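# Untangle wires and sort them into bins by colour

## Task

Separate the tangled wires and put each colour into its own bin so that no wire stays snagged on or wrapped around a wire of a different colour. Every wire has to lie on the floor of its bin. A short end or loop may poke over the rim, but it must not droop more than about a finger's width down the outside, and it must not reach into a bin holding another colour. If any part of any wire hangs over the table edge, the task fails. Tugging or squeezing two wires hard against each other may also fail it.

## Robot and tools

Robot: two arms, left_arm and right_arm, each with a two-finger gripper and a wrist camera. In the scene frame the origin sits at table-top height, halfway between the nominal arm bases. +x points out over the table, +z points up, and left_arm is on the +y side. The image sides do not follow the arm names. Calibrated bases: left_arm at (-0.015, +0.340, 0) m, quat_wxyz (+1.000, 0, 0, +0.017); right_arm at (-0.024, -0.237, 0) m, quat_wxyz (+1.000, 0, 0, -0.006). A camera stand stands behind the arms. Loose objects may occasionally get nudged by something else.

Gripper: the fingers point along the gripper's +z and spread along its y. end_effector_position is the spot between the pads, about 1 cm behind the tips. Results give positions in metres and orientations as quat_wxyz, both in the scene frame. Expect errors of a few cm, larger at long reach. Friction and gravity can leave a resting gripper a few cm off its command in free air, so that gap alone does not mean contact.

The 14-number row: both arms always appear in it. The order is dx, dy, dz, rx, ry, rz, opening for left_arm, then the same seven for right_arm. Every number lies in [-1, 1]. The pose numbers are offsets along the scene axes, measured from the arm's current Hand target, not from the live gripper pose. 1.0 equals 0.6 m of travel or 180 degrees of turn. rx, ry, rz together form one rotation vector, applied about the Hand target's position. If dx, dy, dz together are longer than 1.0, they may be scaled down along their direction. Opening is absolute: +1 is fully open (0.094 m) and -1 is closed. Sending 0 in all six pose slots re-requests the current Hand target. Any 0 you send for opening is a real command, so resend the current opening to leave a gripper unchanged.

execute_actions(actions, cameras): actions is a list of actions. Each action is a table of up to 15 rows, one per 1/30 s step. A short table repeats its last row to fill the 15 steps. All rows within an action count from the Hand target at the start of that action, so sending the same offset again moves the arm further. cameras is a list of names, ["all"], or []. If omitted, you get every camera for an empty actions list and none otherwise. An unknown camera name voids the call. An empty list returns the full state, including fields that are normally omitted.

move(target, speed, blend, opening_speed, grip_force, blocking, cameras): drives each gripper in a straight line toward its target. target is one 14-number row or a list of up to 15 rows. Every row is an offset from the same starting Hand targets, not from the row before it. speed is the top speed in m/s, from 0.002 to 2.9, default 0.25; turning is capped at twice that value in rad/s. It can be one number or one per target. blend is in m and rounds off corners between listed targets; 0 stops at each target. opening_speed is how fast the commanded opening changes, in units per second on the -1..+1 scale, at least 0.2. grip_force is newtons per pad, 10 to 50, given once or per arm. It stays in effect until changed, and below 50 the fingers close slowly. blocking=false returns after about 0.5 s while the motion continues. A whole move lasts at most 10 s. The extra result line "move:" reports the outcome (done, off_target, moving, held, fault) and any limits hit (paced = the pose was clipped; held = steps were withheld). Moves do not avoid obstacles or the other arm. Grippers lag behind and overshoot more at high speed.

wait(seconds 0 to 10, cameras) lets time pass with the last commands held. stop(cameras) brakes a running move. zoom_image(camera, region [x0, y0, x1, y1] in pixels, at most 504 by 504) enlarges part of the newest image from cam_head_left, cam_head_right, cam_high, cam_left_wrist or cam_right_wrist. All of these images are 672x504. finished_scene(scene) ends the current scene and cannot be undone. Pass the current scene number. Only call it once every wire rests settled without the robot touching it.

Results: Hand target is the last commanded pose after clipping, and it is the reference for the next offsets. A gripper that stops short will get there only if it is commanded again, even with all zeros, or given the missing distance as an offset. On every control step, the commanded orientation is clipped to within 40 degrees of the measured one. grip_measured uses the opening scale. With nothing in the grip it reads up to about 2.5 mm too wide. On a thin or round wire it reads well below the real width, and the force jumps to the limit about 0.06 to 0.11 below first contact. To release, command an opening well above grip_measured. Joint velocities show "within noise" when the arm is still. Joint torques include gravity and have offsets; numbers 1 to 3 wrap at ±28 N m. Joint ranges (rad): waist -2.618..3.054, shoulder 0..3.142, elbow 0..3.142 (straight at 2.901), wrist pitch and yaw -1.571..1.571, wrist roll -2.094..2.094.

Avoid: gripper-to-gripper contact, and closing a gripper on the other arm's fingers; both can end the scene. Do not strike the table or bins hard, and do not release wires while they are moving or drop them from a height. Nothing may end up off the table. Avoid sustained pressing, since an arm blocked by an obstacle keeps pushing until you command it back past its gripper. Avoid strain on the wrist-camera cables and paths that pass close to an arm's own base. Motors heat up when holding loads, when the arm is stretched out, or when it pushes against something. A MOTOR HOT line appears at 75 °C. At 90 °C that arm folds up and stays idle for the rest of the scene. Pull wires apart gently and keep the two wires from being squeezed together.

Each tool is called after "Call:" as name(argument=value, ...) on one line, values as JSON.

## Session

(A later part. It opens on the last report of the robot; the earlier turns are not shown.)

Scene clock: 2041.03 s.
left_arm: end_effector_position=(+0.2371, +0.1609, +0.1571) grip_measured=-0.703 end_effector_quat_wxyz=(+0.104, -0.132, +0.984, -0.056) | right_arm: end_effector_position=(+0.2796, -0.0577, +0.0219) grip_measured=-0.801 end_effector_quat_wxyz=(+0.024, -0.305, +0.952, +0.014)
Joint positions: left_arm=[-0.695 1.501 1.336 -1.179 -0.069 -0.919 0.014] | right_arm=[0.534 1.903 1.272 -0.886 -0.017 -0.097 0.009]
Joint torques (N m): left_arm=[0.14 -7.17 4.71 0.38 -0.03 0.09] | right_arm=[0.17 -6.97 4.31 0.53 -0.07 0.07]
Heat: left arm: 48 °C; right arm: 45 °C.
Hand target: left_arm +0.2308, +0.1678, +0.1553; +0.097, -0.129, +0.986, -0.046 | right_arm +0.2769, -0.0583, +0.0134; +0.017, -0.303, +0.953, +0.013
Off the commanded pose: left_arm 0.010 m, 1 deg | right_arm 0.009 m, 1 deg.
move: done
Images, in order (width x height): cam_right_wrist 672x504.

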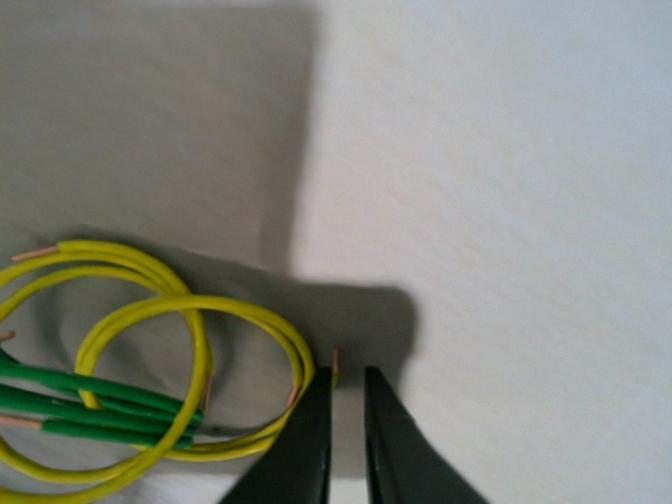

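Perfect. Descend to table and close.

Call:
move(target=[[0,0,0,0,0,0,-0.7,0,0,-0.03,0,0,0,-0.8]], speed=0.04, cameras=["cam_right_wrist"])

Call:
zoom_image(camera="cam_right_wrist", region=[240, 240, 460, 460])

Call:
move(target=[0,0,0,0,0,0,-0.7,0,0,0,0,0,0,-1], opening_speed=0.2, cameras=["cam_right_wrist"])

Scene clock: 2050.97 s.
left_arm: end_effector_position=(+0.2371, +0.1609, +0.1571) grip_measured=-0.703 end_effector_quat_wxyz=(+0.104, -0.132, +0.984, -0.056) | right_arm: end_effector_position=(+0.2806, -0.0570, +0.0184) grip_measured=-0.801 end_effector_quat_wxyz=(+0.029, -0.305, +0.952, +0.015)
Joint positions: left_arm=[-0.695 1.501 1.336 -1.179 -0.069 -0.919 0.014] | right_arm=[0.534 1.905 1.259 -0.862 -0.018 -0.097 0.009]
Joint torques (N m): left_arm=[0.29 -7.05 4.83 0.37 -0.08 0.07] | right_arm=[0.17 -5.08 2.24 1.03 -0.06 0.06]
Heat: left arm: 48 °C; right arm: 44 °C.
Hand target: left_arm +0.2308, +0.1678, +0.1553; +0.097, -0.129, +0.986, -0.046 | right_arm +0.2769, -0.0583, -0.0045; +0.017, -0.303, +0.953, +0.013
Off the commanded pose: left_arm 0.010 m, 1 deg | right_arm 0.023 m, 1 deg.
move: off_target (right_arm)
Images, in order (width x height): cam_right_wrist 672x504.

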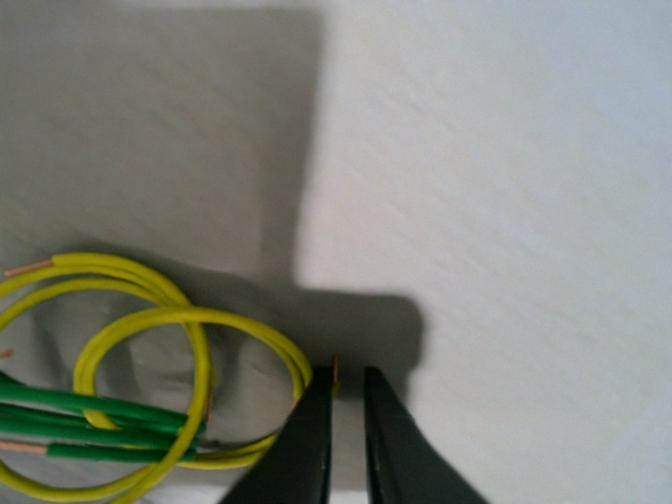

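Scaled by 2.291 from the camera's 672x504 image, which has a finer 960x720 frame.

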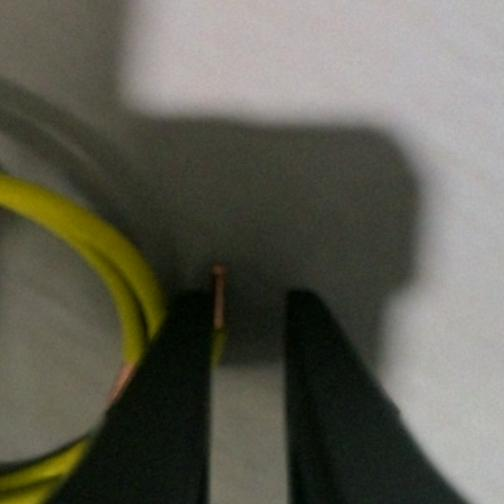

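Scene clock: 2052.17 s.
left_arm: end_effector_position=(+0.2371, +0.1609, +0.1571) grip_measured=-0.703 end_effector_quat_wxyz=(+0.104, -0.132, +0.984, -0.056) | right_arm: end_effector_position=(+0.2789, -0.0543, +0.0184) grip_measured=-0.986 end_effector_quat_wxyz=(+0.026, -0.305, +0.952, +0.024)
Joint positions: left_arm=[-0.695 1.501 1.336 -1.179 -0.069 -0.919 0.014] | right_arm=[0.534 1.905 1.259 -0.863 -0.035 -0.096 0.001]
Joint torques (N m): left_arm=[0.25 -6.98 4.64 0.38 -0.03 0.09] | right_arm=[0.18 -5.08 2.24 1.04 0.13 0.05]
Heat: left arm: 48 °C; right arm: 44 °C.
Hand target: left_arm +0.2308, +0.1678, +0.1553; +0.097, -0.129, +0.986, -0.046 | right_arm +0.2769, -0.0583, -0.0045; +0.017, -0.303, +0.953, +0.013
Off the commanded pose: left_arm 0.010 m, 1 deg | right_arm 0.023 m, 2 deg.
move: off_target (right_arm)
Images, in order (width x height): cam_right_wrist 672x504.

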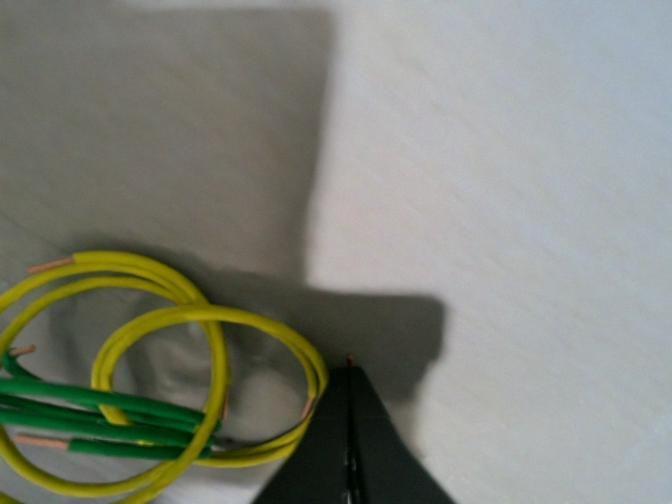

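Call:
move(target=[0,0,0,0,0,0,-0.7,0.0,-0.02,0.1,0,0,0,-1], speed=0.05, cameras=["cam_right_wrist"])

Scene clock: 2061.57 s.
left_arm: end_effector_position=(+0.2371, +0.1609, +0.1571) grip_measured=-0.703 end_effector_quat_wxyz=(+0.104, -0.132, +0.984, -0.056) | right_arm: end_effector_position=(+0.2663, -0.0712, +0.0388) grip_measured=-0.986 end_effector_quat_wxyz=(-0.009, -0.303, +0.953, +0.013)
Joint positions: left_arm=[-0.695 1.501 1.336 -1.179 -0.069 -0.919 0.014] | right_arm=[0.513 1.874 1.305 -1.014 -0.029 -0.115 0.001]
Joint velocities: left_arm=[within noise] | right_arm=[-0.002 0.012 0.022 -0.154 0.007 -0.007 0.001]
Joint torques (N m): left_arm=[0.1 -7.01 4.59 0.38 0 0.09] | right_arm=[-0.53 -10.58 7.8 0.13 0.06 -0.08]
Heat: left arm: 48 °C; right arm: 44 °C.
Hand target: left_arm +0.2308, +0.1678, +0.1553; +0.097, -0.129, +0.986, -0.046 | right_arm +0.2769, -0.0702, +0.0555; +0.017, -0.303, +0.953, +0.013
Off the commanded pose: left_arm 0.010 m, 1 deg | right_arm 0.020 m, 3 deg.
move: off_target (right_arm)
Images, in order (width x height): cam_right_wrist 672x504.

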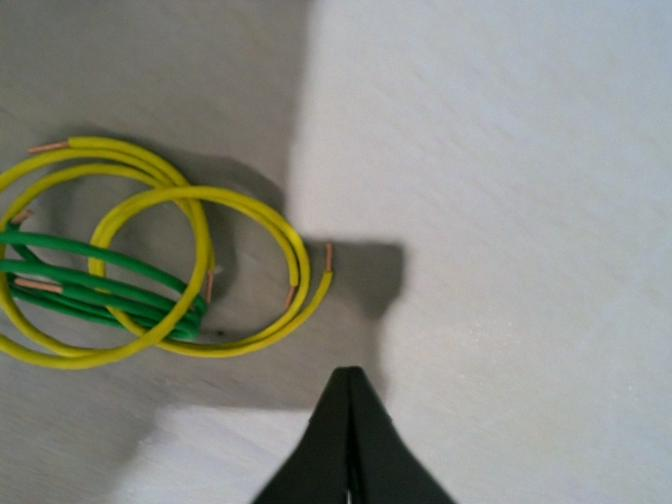

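Call:
move(target=[[0,0,0,0,0,0,-0.7,-0.007,-0.05,0.0,0,0,0,-0.8],[0,0,0,0,0,0,-0.7,-0.007,0.0135,0.0,0,0,0,-0.8],[0,0,0,0,0,0,-0.7,-0.007,0.0135,-0.07,0,0,0,-0.8]], speed=0.08, cameras=["cam_right_wrist"])

Call:
zoom_image(camera="cam_right_wrist", region=[240, 240, 460, 460])

Scene clock: 2084.57 s.
left_arm: end_effector_position=(+0.2371, +0.1609, +0.1571) grip_measured=-0.703 end_effector_quat_wxyz=(+0.104, -0.132, +0.984, -0.056) | right_arm: end_effector_position=(+0.2744, -0.0603, +0.0212) grip_measured=-0.801 end_effector_quat_wxyz=(+0.022, -0.305, +0.952, +0.019)
Joint positions: left_arm=[-0.695 1.501 1.336 -1.179 -0.069 -0.919 0.014] | right_arm=[0.53 1.885 1.245 -0.878 -0.027 -0.101 0.009]
Joint torques (N m): left_arm=[0.24 -7.13 4.9 0.41 -0.09 0.08] | right_arm=[0.21 -6.9 4.34 0.51 0.05 0.06]
Heat: left arm: 48 °C; right arm: 45 °C.
Hand target: left_arm +0.2308, +0.1678, +0.1553; +0.097, -0.129, +0.986, -0.046 | right_arm +0.2727, -0.0621, +0.0135; +0.017, -0.303, +0.953, +0.013
Off the commanded pose: left_arm 0.010 m, 1 deg | right_arm 0.008 m, 1 deg.
move: done
Images, in order (width x height): cam_right_wrist 672x504.

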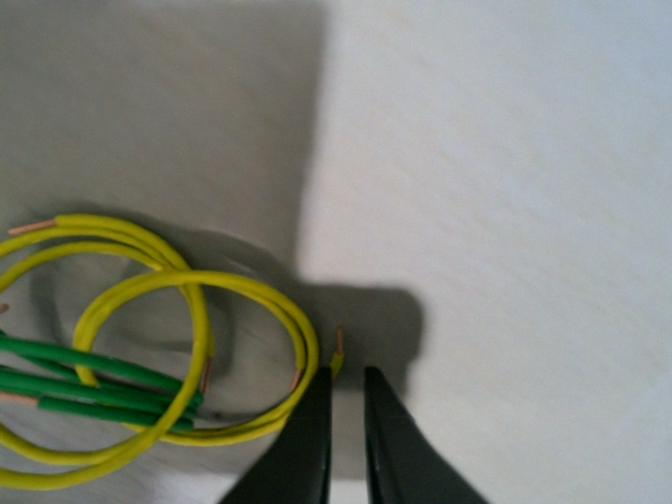

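Scaled by 2.291 from the camera's 672x504 image, which has a finer 960x720 frame.

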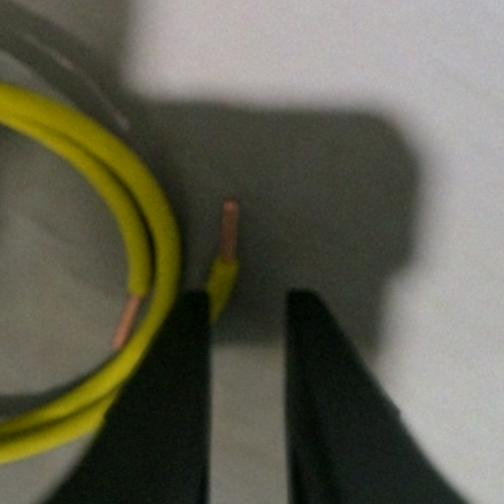

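Call:
move(target=[[0,0,0,0,0,0,-0.7,0,0,0.05,0,0,0,-0.8],[0,0,0,0,0,0,-0.7,0.0027,-0.05,0.05,0,0,0.11,-0.8],[0,0,0,0,0,0,-0.7,0.0027,0.0037,0.05,0,0,0.11,-0.8],[0,0,0,0,0,0,-0.7,0.0027,0.0037,0.0,0,0,0.11,-0.8]], speed=0.08, cameras=["cam_right_wrist"])

Call:
zoom_image(camera="cam_right_wrist", region=[240, 240, 460, 460])

Scene clock: 2106.90 s.
left_arm: end_effector_position=(+0.2371, +0.1609, +0.1571) grip_measured=-0.703 end_effector_quat_wxyz=(+0.104, -0.132, +0.984, -0.056) | right_arm: end_effector_position=(+0.2773, -0.0594, +0.0216) grip_measured=-0.801 end_effector_quat_wxyz=(+0.022, -0.465, +0.885, +0.014)
Joint positions: left_arm=[-0.695 1.501 1.336 -1.179 -0.069 -0.919 0.014] | right_arm=[0.528 1.901 1.268 -0.892 -0.027 -0.449 0.009]
Joint torques (N m): left_arm=[0.18 -7.16 4.92 0.37 -0.05 0.08] | right_arm=[0.13 -6.95 4.31 0.5 -0.1 0.07]
Heat: left arm: 48 °C; right arm: 44 °C.
Hand target: left_arm +0.2308, +0.1678, +0.1553; +0.097, -0.129, +0.986, -0.046 | right_arm +0.2744, -0.0598, +0.0135; +0.015, -0.463, +0.886, +0.016
Off the commanded pose: left_arm 0.010 m, 1 deg | right_arm 0.009 m, 1 deg.
move: done
Images, in order (width x height): cam_right_wrist 672x504.

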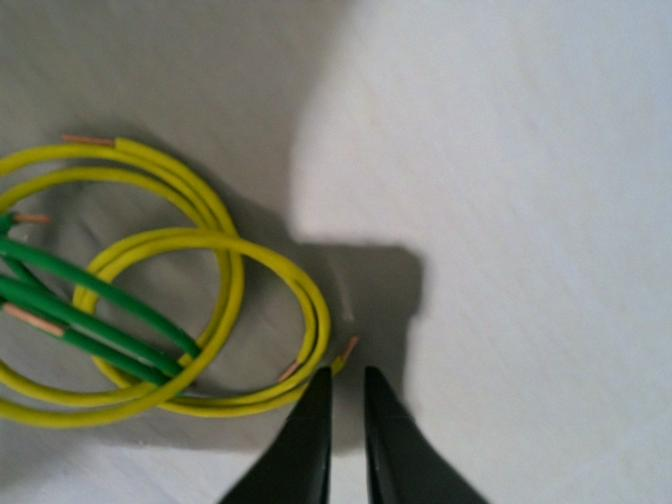

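Scaled by 2.291 from the camera's 672x504 image, which has a finer 960x720 frame.

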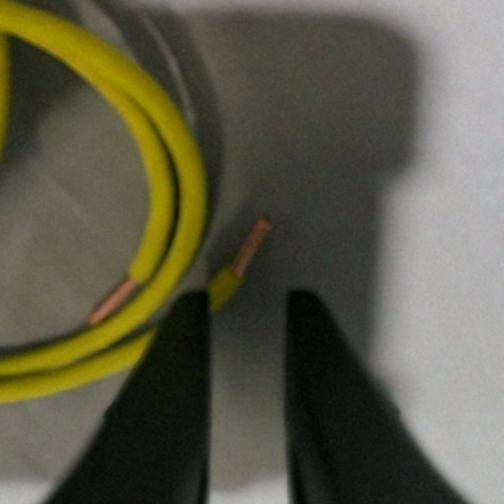

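Call:
move(target=[[0,0,0,0,0,0,-0.7,0,0,0.05,0,0,0,-0.8],[0,0,0,0,0,0,-0.7,0.0005,-0.05,0.05,0,0,-0.205,-0.8],[0,0,0,0,0,0,-0.7,0.0005,-0.001,0.05,0,0,-0.205,-0.8],[0,0,0,0,0,0,-0.7,0.0005,-0.001,0.0,0,0,-0.205,-0.8]], speed=0.08, cameras=["cam_right_wrist"])

Call:
zoom_image(camera="cam_right_wrist", region=[240, 240, 460, 460])

Scene clock: 2132.53 s.
left_arm: end_effector_position=(+0.2371, +0.1609, +0.1571) grip_measured=-0.703 end_effector_quat_wxyz=(+0.104, -0.132, +0.984, -0.056) | right_arm: end_effector_position=(+0.2758, -0.0575, +0.0216) grip_measured=-0.801 end_effector_quat_wxyz=(+0.023, -0.161, +0.986, +0.019)
Joint positions: left_arm=[-0.695 1.501 1.336 -1.179 -0.069 -0.919 0.014] | right_arm=[0.54 1.89 1.253 -0.877 -0.018 0.205 0.009]
Joint torques (N m): left_arm=[0.32 -6.95 4.67 0.39 -0.06 0.08] | right_arm=[0.09 -6.9 4.33 0.54 0.09 0.06]
Heat: left arm: 47 °C; right arm: 44 °C.
Hand target: left_arm +0.2308, +0.1678, +0.1553; +0.097, -0.129, +0.986, -0.046 | right_arm +0.2746, -0.0604, +0.0136; +0.019, -0.158, +0.987, +0.010
Off the commanded pose: left_arm 0.010 m, 1 deg | right_arm 0.009 m, 1 deg.
move: done
Images, in order (width x height): cam_right_wrist 672x504.

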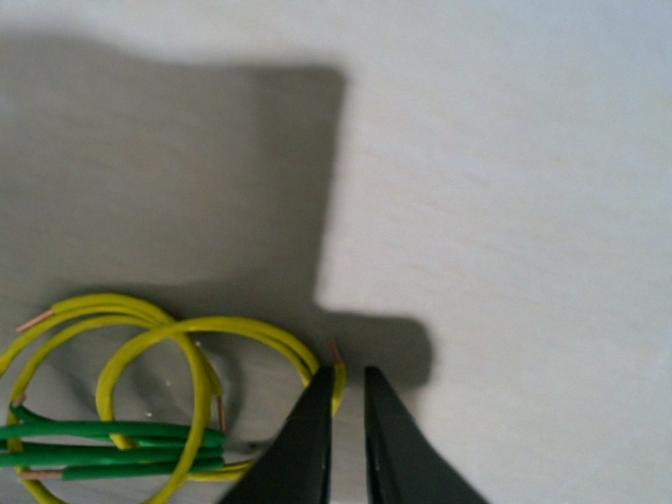

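Scaled by 2.291 from the camera's 672x504 image, which has a finer 960x720 frame.

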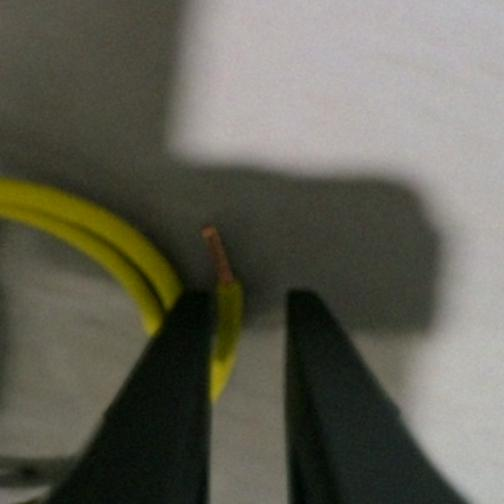

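Call:
move(target=[[0,0,0,0,0,0,-0.7,0,0,-0.045,0,0,0,-0.8]], speed=0.04)

Call:
move(target=[[0,0,0,0,0,0,-0.7,0.003,0,-0.012,0,0,0,-0.75]], speed=0.04, cameras=["cam_right_wrist"])

Call:
zoom_image(camera="cam_right_wrist", region=[240, 240, 460, 460])

Call:
move(target=[0,0,0,0,0,0,-0.7,0,0,0,0,0,0,-1], opening_speed=0.2, cameras=["cam_right_wrist"])

Scene clock: 2145.53 s.
left_arm: end_effector_position=(+0.2371, +0.1609, +0.1571) grip_measured=-0.703 end_effector_quat_wxyz=(+0.104, -0.132, +0.984, -0.056) | right_arm: end_effector_position=(+0.2777, -0.0571, +0.0163) grip_measured=-0.801 end_effector_quat_wxyz=(+0.030, -0.161, +0.986, +0.020)
Joint positions: left_arm=[-0.695 1.501 1.336 -1.179 -0.069 -0.919 0.014] | right_arm=[0.539 1.893 1.234 -0.842 -0.016 0.206 0.009]
Joint torques (N m): left_arm=[0.31 -7.08 4.59 0.37 -0.1 0.11] | right_arm=[0.1 -4.05 1.29 1.28 0.06 0.05]
Heat: left arm: 47 °C; right arm: 44 °C.
Hand target: left_arm +0.2308, +0.1678, +0.1553; +0.097, -0.129, +0.986, -0.046 | right_arm +0.2747, -0.0606, -0.0134; +0.019, -0.158, +0.987, +0.010
Off the commanded pose: left_arm 0.010 m, 1 deg | right_arm 0.030 m, 2 deg.
move: off_target (right_arm)

Scene clock: 2146.23 s.
left_arm: end_effector_position=(+0.2371, +0.1609, +0.1571) grip_measured=-0.703 end_effector_quat_wxyz=(+0.104, -0.132, +0.984, -0.056) | right_arm: end_effector_position=(+0.2780, -0.0572, +0.0162) grip_measured=-0.752 end_effector_quat_wxyz=(+0.031, -0.160, +0.986, +0.020)
Joint positions: left_arm=[-0.695 1.501 1.336 -1.179 -0.069 -0.919 0.014] | right_arm=[0.539 1.892 1.23 -0.837 -0.014 0.206 0.012]
Joint torques (N m): left_arm=[0.2 -6.97 4.66 0.35 -0.01 0.06] | right_arm=[-0.09 -2.77 0.85 1.49 0.04 0.03]
Heat: left arm: 47 °C; right arm: 44 °C.
Hand target: left_arm +0.2308, +0.1678, +0.1553; +0.097, -0.129, +0.986, -0.046 | right_arm +0.2764, -0.0606, -0.0208; +0.019, -0.158, +0.987, +0.010
Off the commanded pose: left_arm 0.010 m, 1 deg | right_arm 0.037 m, 2 deg.
move: off_target (right_arm)
Images, in order (width x height): cam_right_wrist 672x504.

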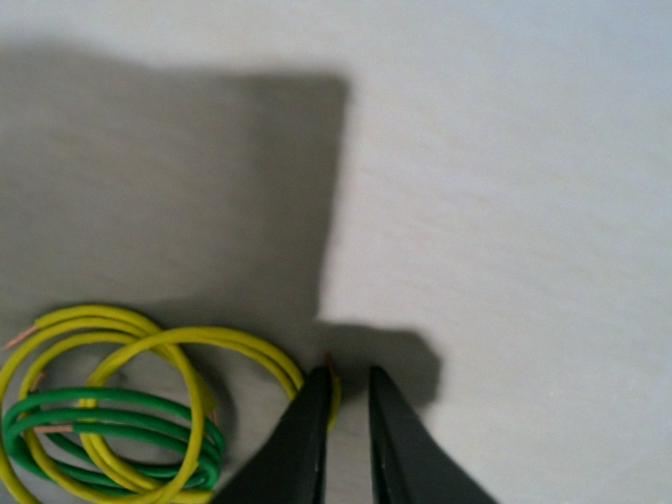

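Scaled by 2.291 from the camera's 672x504 image, which has a finer 960x720 frame.

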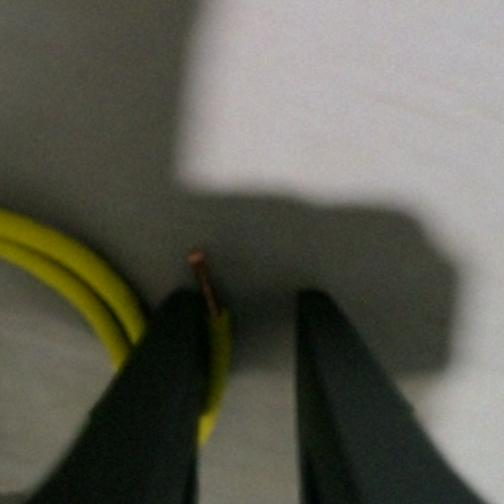

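Scene clock: 2147.70 s.
left_arm: end_effector_position=(+0.2371, +0.1609, +0.1571) grip_measured=-0.703 end_effector_quat_wxyz=(+0.104, -0.132, +0.984, -0.056) | right_arm: end_effector_position=(+0.2786, -0.0595, +0.0159) grip_measured=-0.968 end_effector_quat_wxyz=(+0.033, -0.160, +0.986, +0.014)
Joint positions: left_arm=[-0.695 1.501 1.336 -1.179 -0.069 -0.919 0.014] | right_arm=[0.539 1.892 1.23 -0.838 -0.002 0.206 0.001]
Joint torques (N m): left_arm=[0.34 -6.99 4.78 0.38 -0.05 0.06] | right_arm=[-0.1 -2.73 0.92 1.51 -0.09 0.03]
Heat: left arm: 47 °C; right arm: 44 °C.
Hand target: left_arm +0.2308, +0.1678, +0.1553; +0.097, -0.129, +0.986, -0.046 | right_arm +0.2764, -0.0606, -0.0208; +0.019, -0.158, +0.987, +0.010
Off the commanded pose: left_arm 0.010 m, 1 deg | right_arm 0.037 m, 2 deg.
move: off_target (right_arm)
Images, in order (width x height): cam_right_wrist 672x504.

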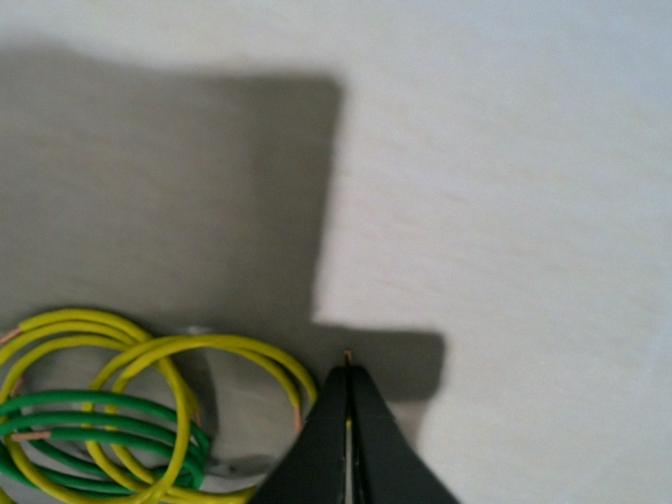

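Call:
move(target=[0,0,0,0,0,0,-0.7,0,-0.04,0.16,0,0,0,-1], speed=0.05, cameras=["cam_right_wrist","cam_high","cam_head_left"])

Call:
zoom_image(camera="cam_right_wrist", region=[0, 130, 370, 440])

Scene clock: 2160.17 s.
left_arm: end_effector_position=(+0.2371, +0.1609, +0.1571) grip_measured=-0.703 end_effector_quat_wxyz=(+0.104, -0.132, +0.984, -0.056) | right_arm: end_effector_position=(+0.2670, -0.0863, +0.0577) grip_measured=-0.971 end_effector_quat_wxyz=(-0.006, -0.159, +0.987, +0.003)
Joint positions: left_arm=[-0.695 1.501 1.336 -1.179 -0.069 -0.919 0.014] | right_arm=[0.482 1.827 1.324 -1.078 -0.01 0.152 0.001]
Joint torques (N m): left_arm=[0.34 -7.13 4.81 0.39 0.01 0.01] | right_arm=[-0.53 -10.37 8.08 0.13 -0.03 -0.08]
Heat: left arm: 47 °C; right arm: 43 °C.
Hand target: left_arm +0.2308, +0.1678, +0.1553; +0.097, -0.129, +0.986, -0.046 | right_arm +0.2763, -0.0846, +0.0753; +0.019, -0.159, +0.987, +0.010
Off the commanded pose: left_arm 0.010 m, 1 deg | right_arm 0.020 m, 3 deg.
move: off_target (right_arm)
Images, in order (width x height): cam_head_left 672x504, cam_high 672x504, cam_right_wrist 672x504.

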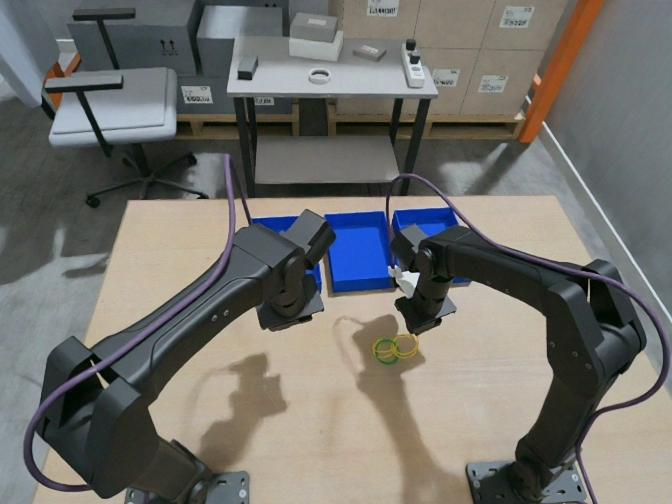

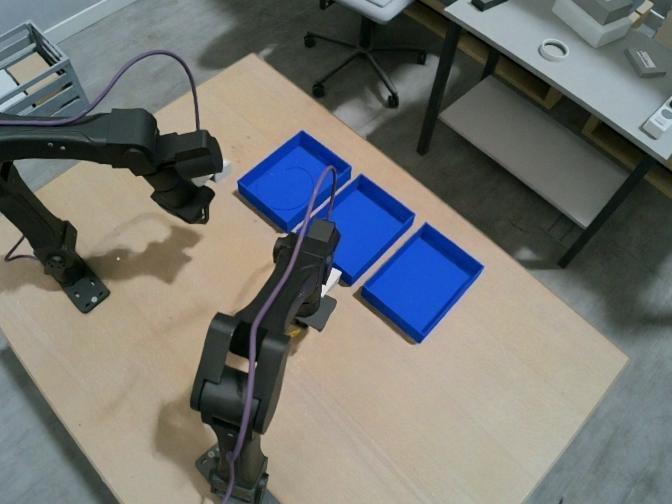

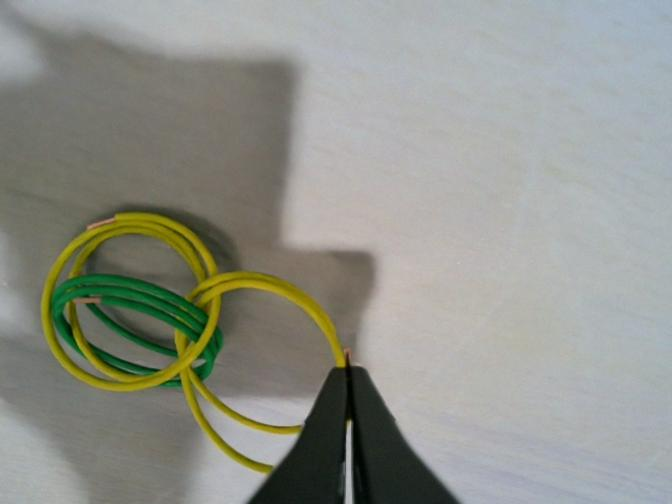

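Scaled by 1.362 from the camera's 672x504 image, which has a finer 960x720 frame.

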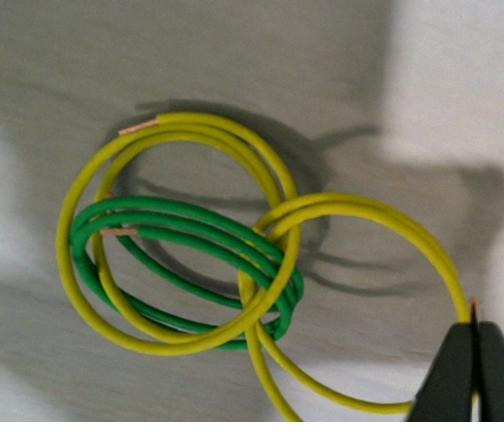

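Call:
move(target=[0,0,0,0,0,0,-0.7,0,-0.08,0.08,0,0,0,-1], speed=0.05, cameras=["cam_right_wrist","cam_head_left"])

Call:
zoom_image(camera="cam_right_wrist", region=[0, 130, 370, 440])

Call:
zoom_image(camera="cam_head_left", region=[340, 290, 480, 380])

Scene clock: 2172.50 s.
left_arm: end_effector_position=(+0.2371, +0.1609, +0.1571) grip_measured=-0.703 end_effector_quat_wxyz=(+0.104, -0.132, +0.984, -0.056) | right_arm: end_effector_position=(+0.2696, -0.1338, +0.1058) grip_measured=-0.971 end_effector_quat_wxyz=(-0.007, -0.157, +0.987, +0.004)
Joint positions: left_arm=[-0.695 1.501 1.336 -1.179 -0.069 -0.919 0.014] | right_arm=[0.342 1.736 1.406 -1.254 -0.01 0.014 0.001]
Joint torques (N m): left_arm=[0.35 -7.02 4.81 0.39 -0.05 0.08] | right_arm=[-0.4 -9.59 8.39 0.12 -0.1 -0.05]
Heat: left arm: 47 °C; right arm: 45 °C.
Hand target: left_arm +0.2308, +0.1678, +0.1553; +0.097, -0.129, +0.986, -0.046 | right_arm +0.2763, -0.1326, +0.1232; +0.019, -0.159, +0.987, +0.010
Off the commanded pose: left_arm 0.010 m, 1 deg | right_arm 0.019 m, 3 deg.
move: off_target (right_arm)
Images, in order (width x height): cam_head_left 672x504, cam_right_wrist 672x504.

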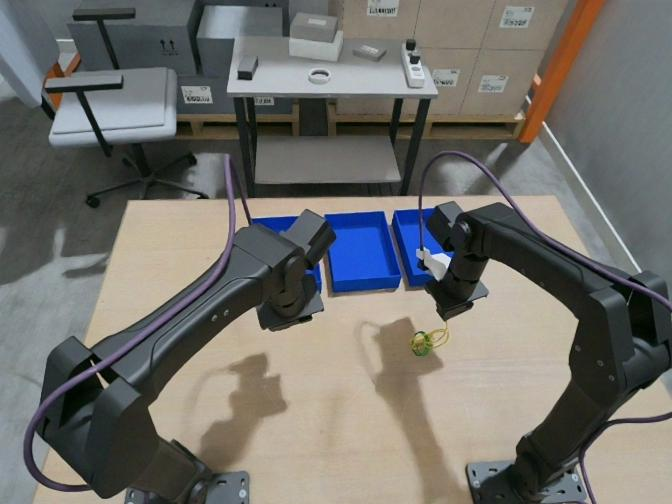

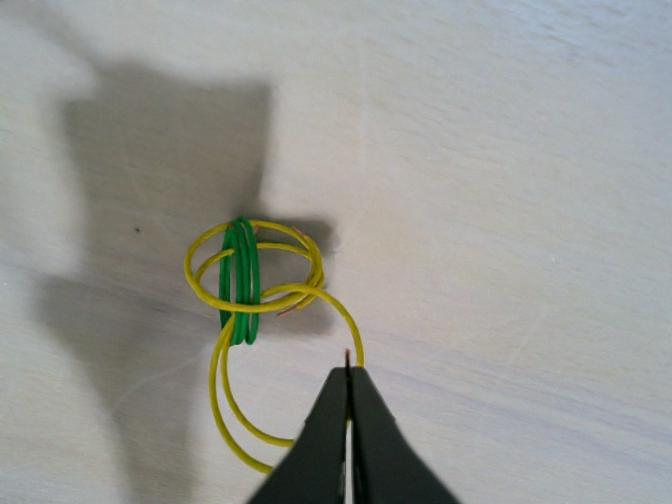

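Scaled by 1.362 from the camera's 672x504 image, which has a finer 960x720 frame.

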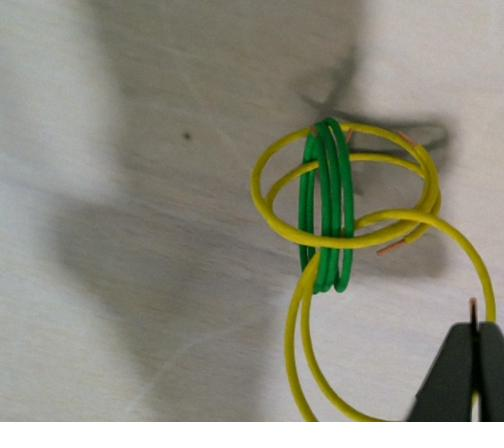

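Scaled by 3.600 from the camera's 672x504 image, which has a finer 960x720 frame.

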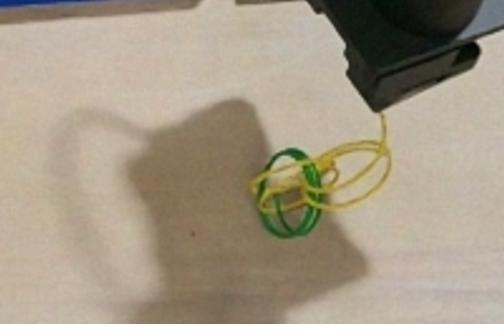

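Call:
move(target=[[0,0,0,0,0,0,-0.6,0,0.08,-0.08,0,0,0,-1],[-0.01,-0.2,-0.12,-0.083,0.05,0,-0.6,0,0.08,-0.08,0,0,0,-1]], speed=0.12, cameras=["cam_right_wrist","cam_left_wrist"])

Call:
zoom_image(camera="cam_left_wrist", region=[250, 130, 672, 500])

Scene clock: 2198.90 s.
left_arm: end_effector_position=(+0.2267, +0.0492, +0.0898) grip_measured=-0.603 end_effector_quat_wxyz=(+0.006, -0.142, +0.976, -0.166) | right_arm: end_effector_position=(+0.2776, -0.0848, +0.0821) grip_measured=-0.971 end_effector_quat_wxyz=(+0.024, -0.160, +0.987, +0.013)
Joint positions: left_arm=[-0.826 1.73 1.284 -0.845 0.186 -1.107 0.019] | right_arm=[0.472 1.786 1.37 -1.102 -0.01 0.139 0.001]
Joint torques (N m): left_arm=[-0.49 -7.25 5.01 0.83 0.11 -0.12] | right_arm=[0.25 -6.6 4.7 0.52 -0.03 0.06]
Motor temperatures (°C): left_arm=[33 45 47 33 31 33 34] | right_arm=[31 44 45 36 34 32 36]
Heat: left arm: 47 °C; right arm: 45 °C.
Hand target: left_arm +0.2248, +0.0479, +0.0832; +0.002, -0.144, +0.976, -0.163 | right_arm +0.2764, -0.0846, +0.0753; +0.019, -0.159, +0.987, +0.010
Off the commanded pose: left_arm 0.007 m, 1 deg | right_arm 0.007 m, 1 deg.
move: done
Images, in order (width x height): cam_left_wrist 672x504, cam_right_wrist 672x504.

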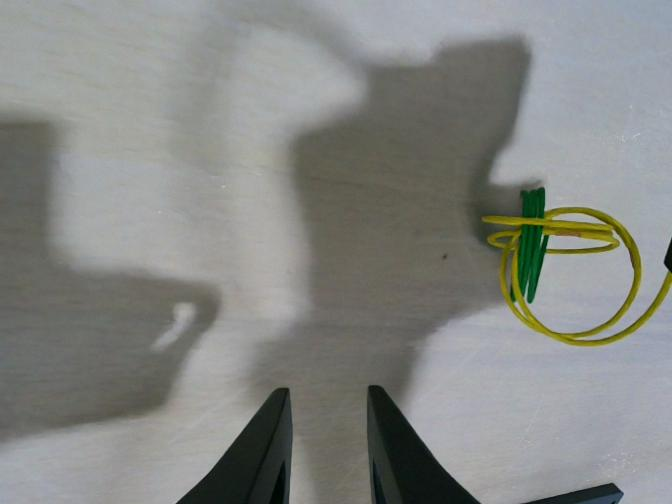

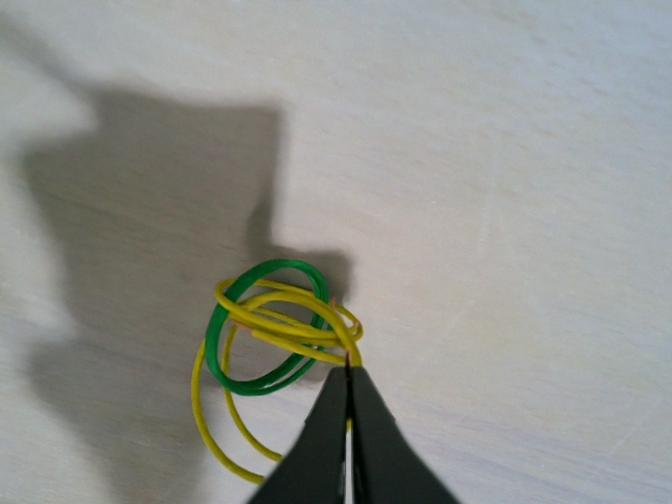

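Scaled by 1.194 from the camera's 672x504 image, which has a finer 960x720 frame.

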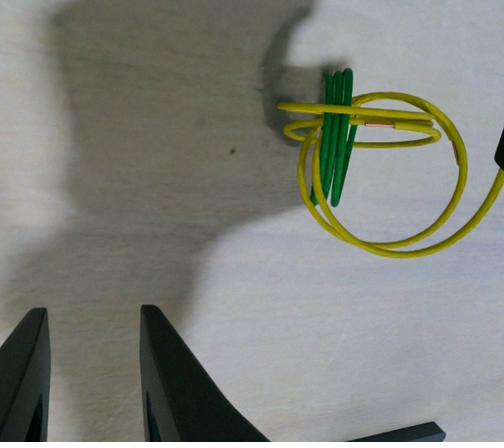

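Call:
move(target=[[0.0,0.06,0.03,0,0,0,-0.6,0.0,-0.02,-0.06,0.11,0,0,-1],[0.0,0.03,-0.01,0,0,0,-0.6,0.0,-0.04,-0.075,0.11,0,0,-1]], speed=0.06, cameras=["cam_right_wrist","cam_left_wrist"])

Call:
zoom_image(camera="cam_left_wrist", region=[300, 100, 672, 450])

Scene clock: 2267.00 s.
left_arm: end_effector_position=(+0.2254, +0.0661, +0.0840) grip_measured=-0.603 end_effector_quat_wxyz=(+0.002, -0.142, +0.975, -0.169) | right_arm: end_effector_position=(+0.2765, -0.1097, +0.0259) grip_measured=-0.971 end_effector_quat_wxyz=(+0.035, -0.150, +0.973, +0.170)
Joint positions: left_arm=[-0.786 1.69 1.214 -0.823 0.207 -1.068 0.019] | right_arm=[0.227 1.77 1.069 -0.775 -0.336 -0.073 0.001]
Joint torques (N m): left_arm=[-0.66 -6.71 5.12 0.85 0.03 -0.09] | right_arm=[-0.47 -8.87 4.05 0.61 -0.49 -0.11]
Heat: left arm: 48 °C; right arm: 44 °C.
Hand target: left_arm +0.2248, +0.0659, +0.0772; +0.002, -0.144, +0.976, -0.163 | right_arm +0.2764, -0.1085, +0.0304; +0.046, -0.153, +0.971, +0.180
Off the commanded pose: left_arm 0.007 m, 1 deg | right_arm 0.005 m, 2 deg.
move: done
Images, in order (width x height): cam_left_wrist 672x504, cam_right_wrist 672x504.

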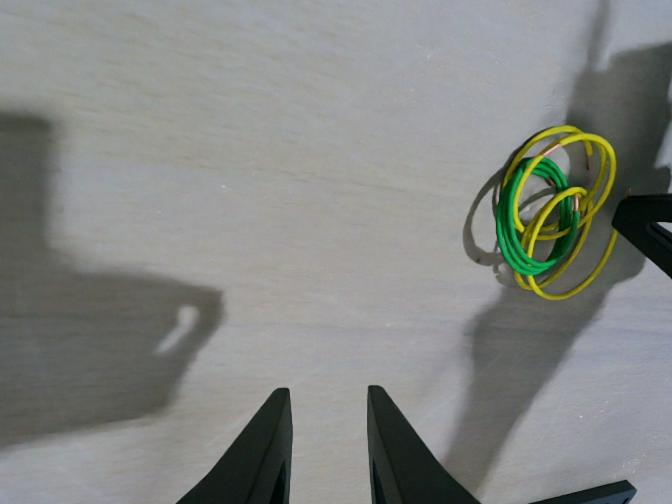

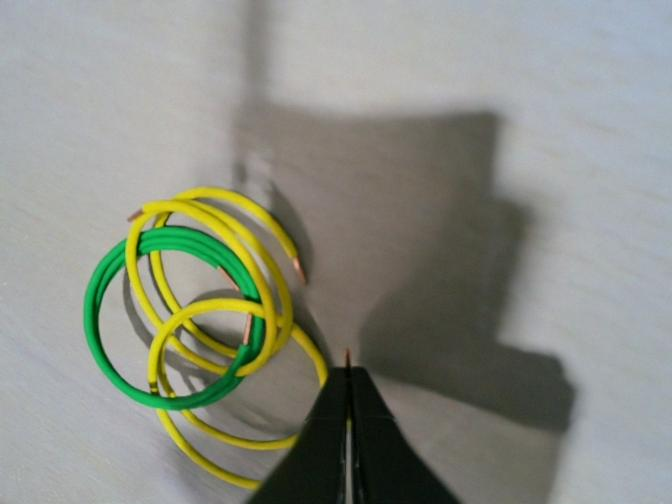

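Scaled by 1.355 from the camera's 672x504 image, which has a finer 960x720 frame.

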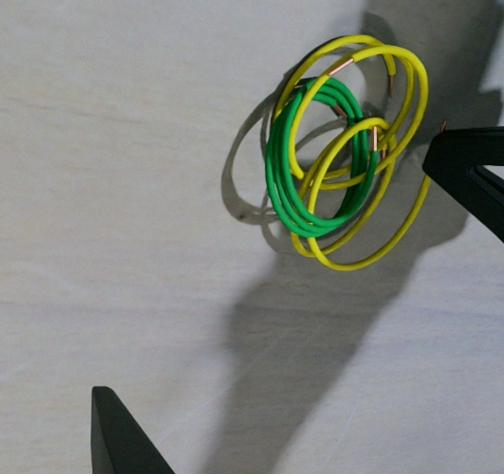

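Call:
move(target=[0.049,-0.13,-0.075,0,0,0,-0.6,0,0,0,0,0,0,-1], speed=0.1, cameras=["cam_left_wrist"])

Call:
zoom_image(camera="cam_left_wrist", region=[200, 150, 600, 480])

Scene clock: 2291.40 s.
left_arm: end_effector_position=(+0.2488, -0.0059, +0.0327) grip_measured=-0.603 end_effector_quat_wxyz=(-0.006, -0.142, +0.977, -0.160) | right_arm: end_effector_position=(+0.2765, -0.1096, +0.0259) grip_measured=-0.971 end_effector_quat_wxyz=(+0.035, -0.150, +0.973, +0.170)
Joint positions: left_arm=[-0.879 2.009 1.421 -0.717 0.186 -1.158 0.019] | right_arm=[0.227 1.77 1.069 -0.775 -0.337 -0.074 0.001]
Joint torques (N m): left_arm=[-0.47 -9.09 7.24 0.79 -0.02 -0.09] | right_arm=[-0.49 -8.87 4.04 0.62 -0.47 -0.1]
Heat: left arm: 49 °C; right arm: 43 °C.
Hand target: left_arm +0.2542, -0.0120, +0.0322; +0.002, -0.144, +0.976, -0.163 | right_arm +0.2765, -0.1085, +0.0304; +0.046, -0.153, +0.971, +0.180
Off the commanded pose: left_arm 0.008 m, 1 deg | right_arm 0.005 m, 2 deg.
move: done
Images, in order (width x height): cam_left_wrist 672x504.

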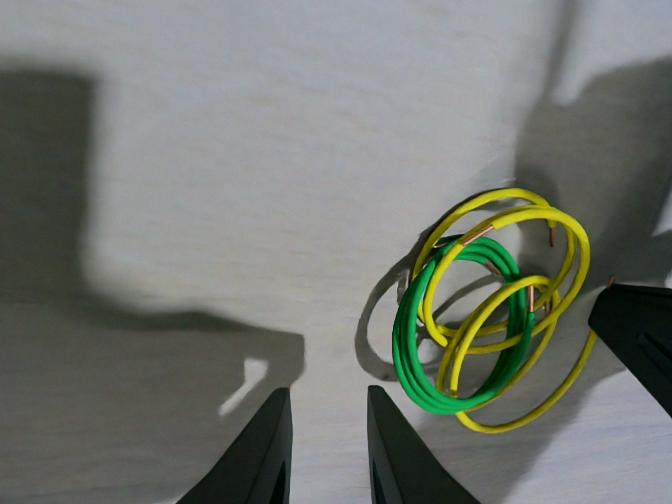

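Scaled by 1.260 from the camera's 672x504 image, which has a finer 960x720 frame.

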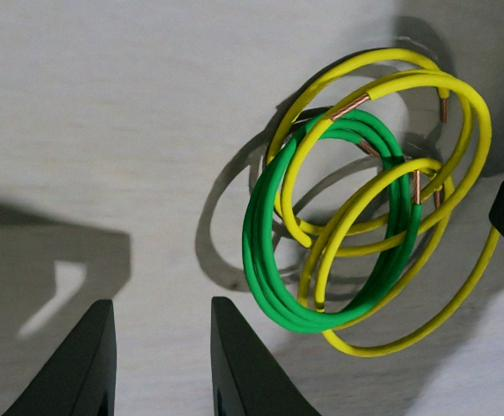

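Call:
move(target=[[0.013,0.0,0.0,0,0,0,-0.6,0,0,0,0,0,0,-1],[0.013,-0.021,-0.02,0,0,0,-0.6,0,0,0,0,0,0,-1]], speed=0.06, cameras=["cam_left_wrist","cam_right_wrist"])

Call:
zoom_image(camera="cam_left_wrist", region=[200, 250, 500, 504])

Scene clock: 2307.07 s.
left_arm: end_effector_position=(+0.2574, -0.0176, +0.0212) grip_measured=-0.603 end_effector_quat_wxyz=(-0.006, -0.143, +0.977, -0.160) | right_arm: end_effector_position=(+0.2765, -0.1096, +0.0259) grip_measured=-0.971 end_effector_quat_wxyz=(+0.035, -0.150, +0.973, +0.170)
Joint positions: left_arm=[-0.883 2.076 1.474 -0.703 0.184 -1.165 0.019] | right_arm=[0.227 1.77 1.069 -0.775 -0.337 -0.074 0.001]
Joint torques (N m): left_arm=[-0.59 -9.7 7.06 0.84 0 -0.06] | right_arm=[-0.49 -8.87 4.05 0.61 -0.47 -0.1]
Heat: left arm: 50 °C; right arm: 44 °C.
Hand target: left_arm +0.2620, -0.0246, +0.0202; +0.002, -0.144, +0.976, -0.163 | right_arm +0.2765, -0.1085, +0.0304; +0.046, -0.153, +0.971, +0.180
Off the commanded pose: left_arm 0.009 m, 1 deg | right_arm 0.005 m, 2 deg.
move: done
Images, in order (width x height): cam_left_wrist 672x504, cam_right_wrist 672x504.

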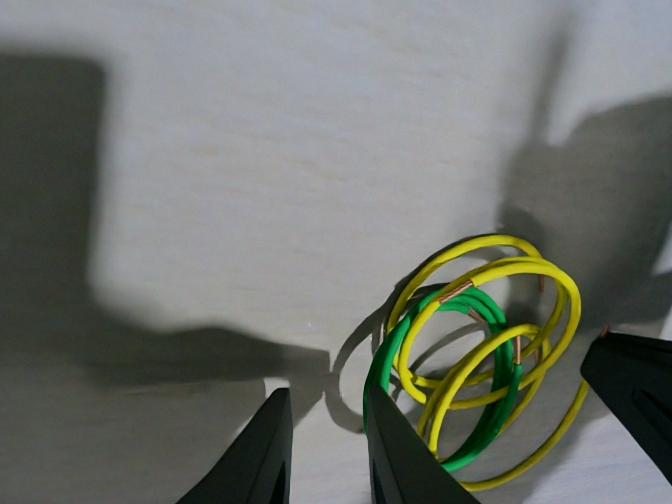

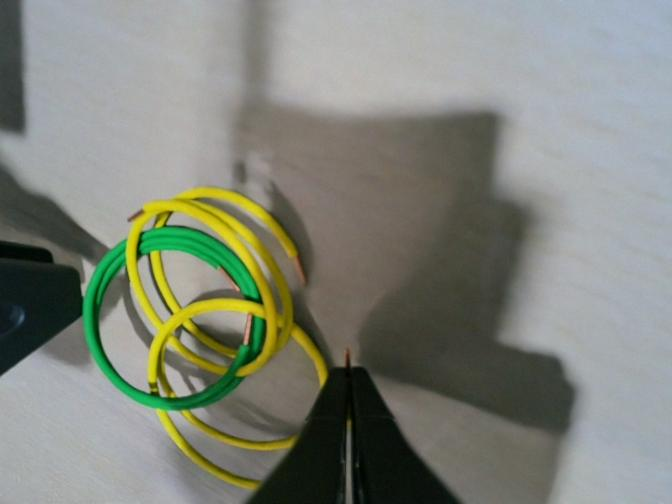

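Scaled by 1.680 from the camera's 672x504 image, which has a finer 960x720 frame.

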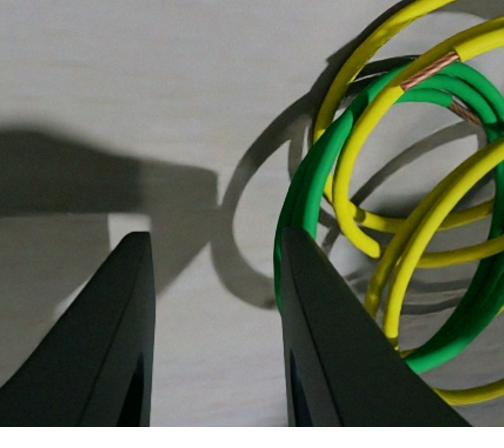

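Call:
move(target=[[0.0,0.0,0.04,0,0,0,-0.7,0,0,0,0,0,0,-1],[0.002,-0.022,0.04,0,0,0,-0.7,0,0,0,0,0,0,-1],[0.002,-0.022,0.0,0,0,0,-0.7,0,0,0,0,0,0,-1]], speed=0.06, cameras=["cam_left_wrist","cam_right_wrist"])

Call:
zoom_image(camera="cam_left_wrist", region=[200, 250, 500, 504])

Scene clock: 2323.37 s.
left_arm: end_effector_position=(+0.2637, -0.0393, +0.0310) grip_measured=-0.697 end_effector_quat_wxyz=(+0.001, -0.140, +0.975, -0.172) | right_arm: end_effector_position=(+0.2765, -0.1096, +0.0259) grip_measured=-0.971 end_effector_quat_wxyz=(+0.035, -0.150, +0.973, +0.170)
Joint positions: left_arm=[-0.905 2.115 1.566 -0.723 0.178 -1.183 0.014] | right_arm=[0.227 1.77 1.069 -0.775 -0.337 -0.074 0.001]
Joint torques (N m): left_arm=[-0.25 -10.13 5.09 0.86 0.01 -0.07] | right_arm=[-0.49 -8.87 4.05 0.62 -0.47 -0.1]
Heat: left arm: 51 °C; right arm: 44 °C.
Hand target: left_arm +0.2631, -0.0380, +0.0203; +0.002, -0.144, +0.976, -0.163 | right_arm +0.2765, -0.1085, +0.0304; +0.046, -0.153, +0.971, +0.180
Off the commanded pose: left_arm 0.011 m, 1 deg | right_arm 0.005 m, 2 deg.
move: off_target (left_arm)
Images, in order (width x height): cam_left_wrist 672x504, cam_right_wrist 672x504.

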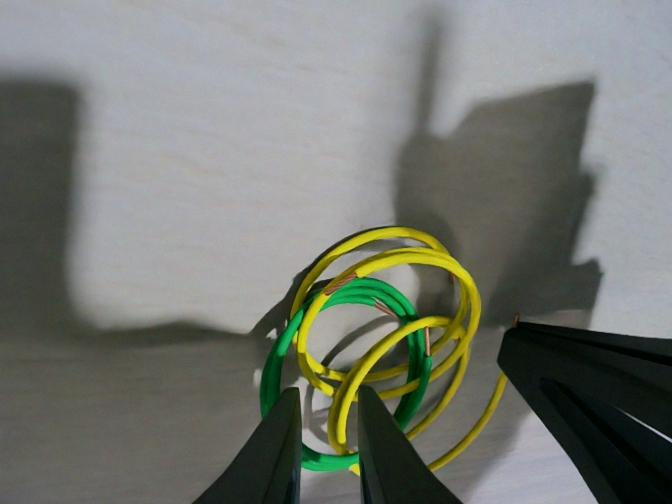

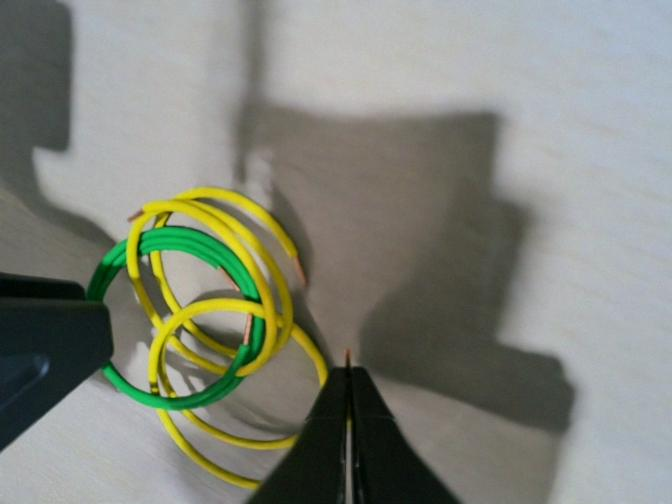

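Scaled by 1.680 from the camera's 672x504 image, which has a finer 960x720 frame.

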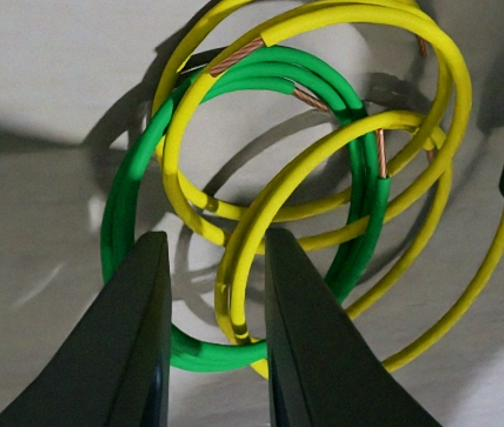

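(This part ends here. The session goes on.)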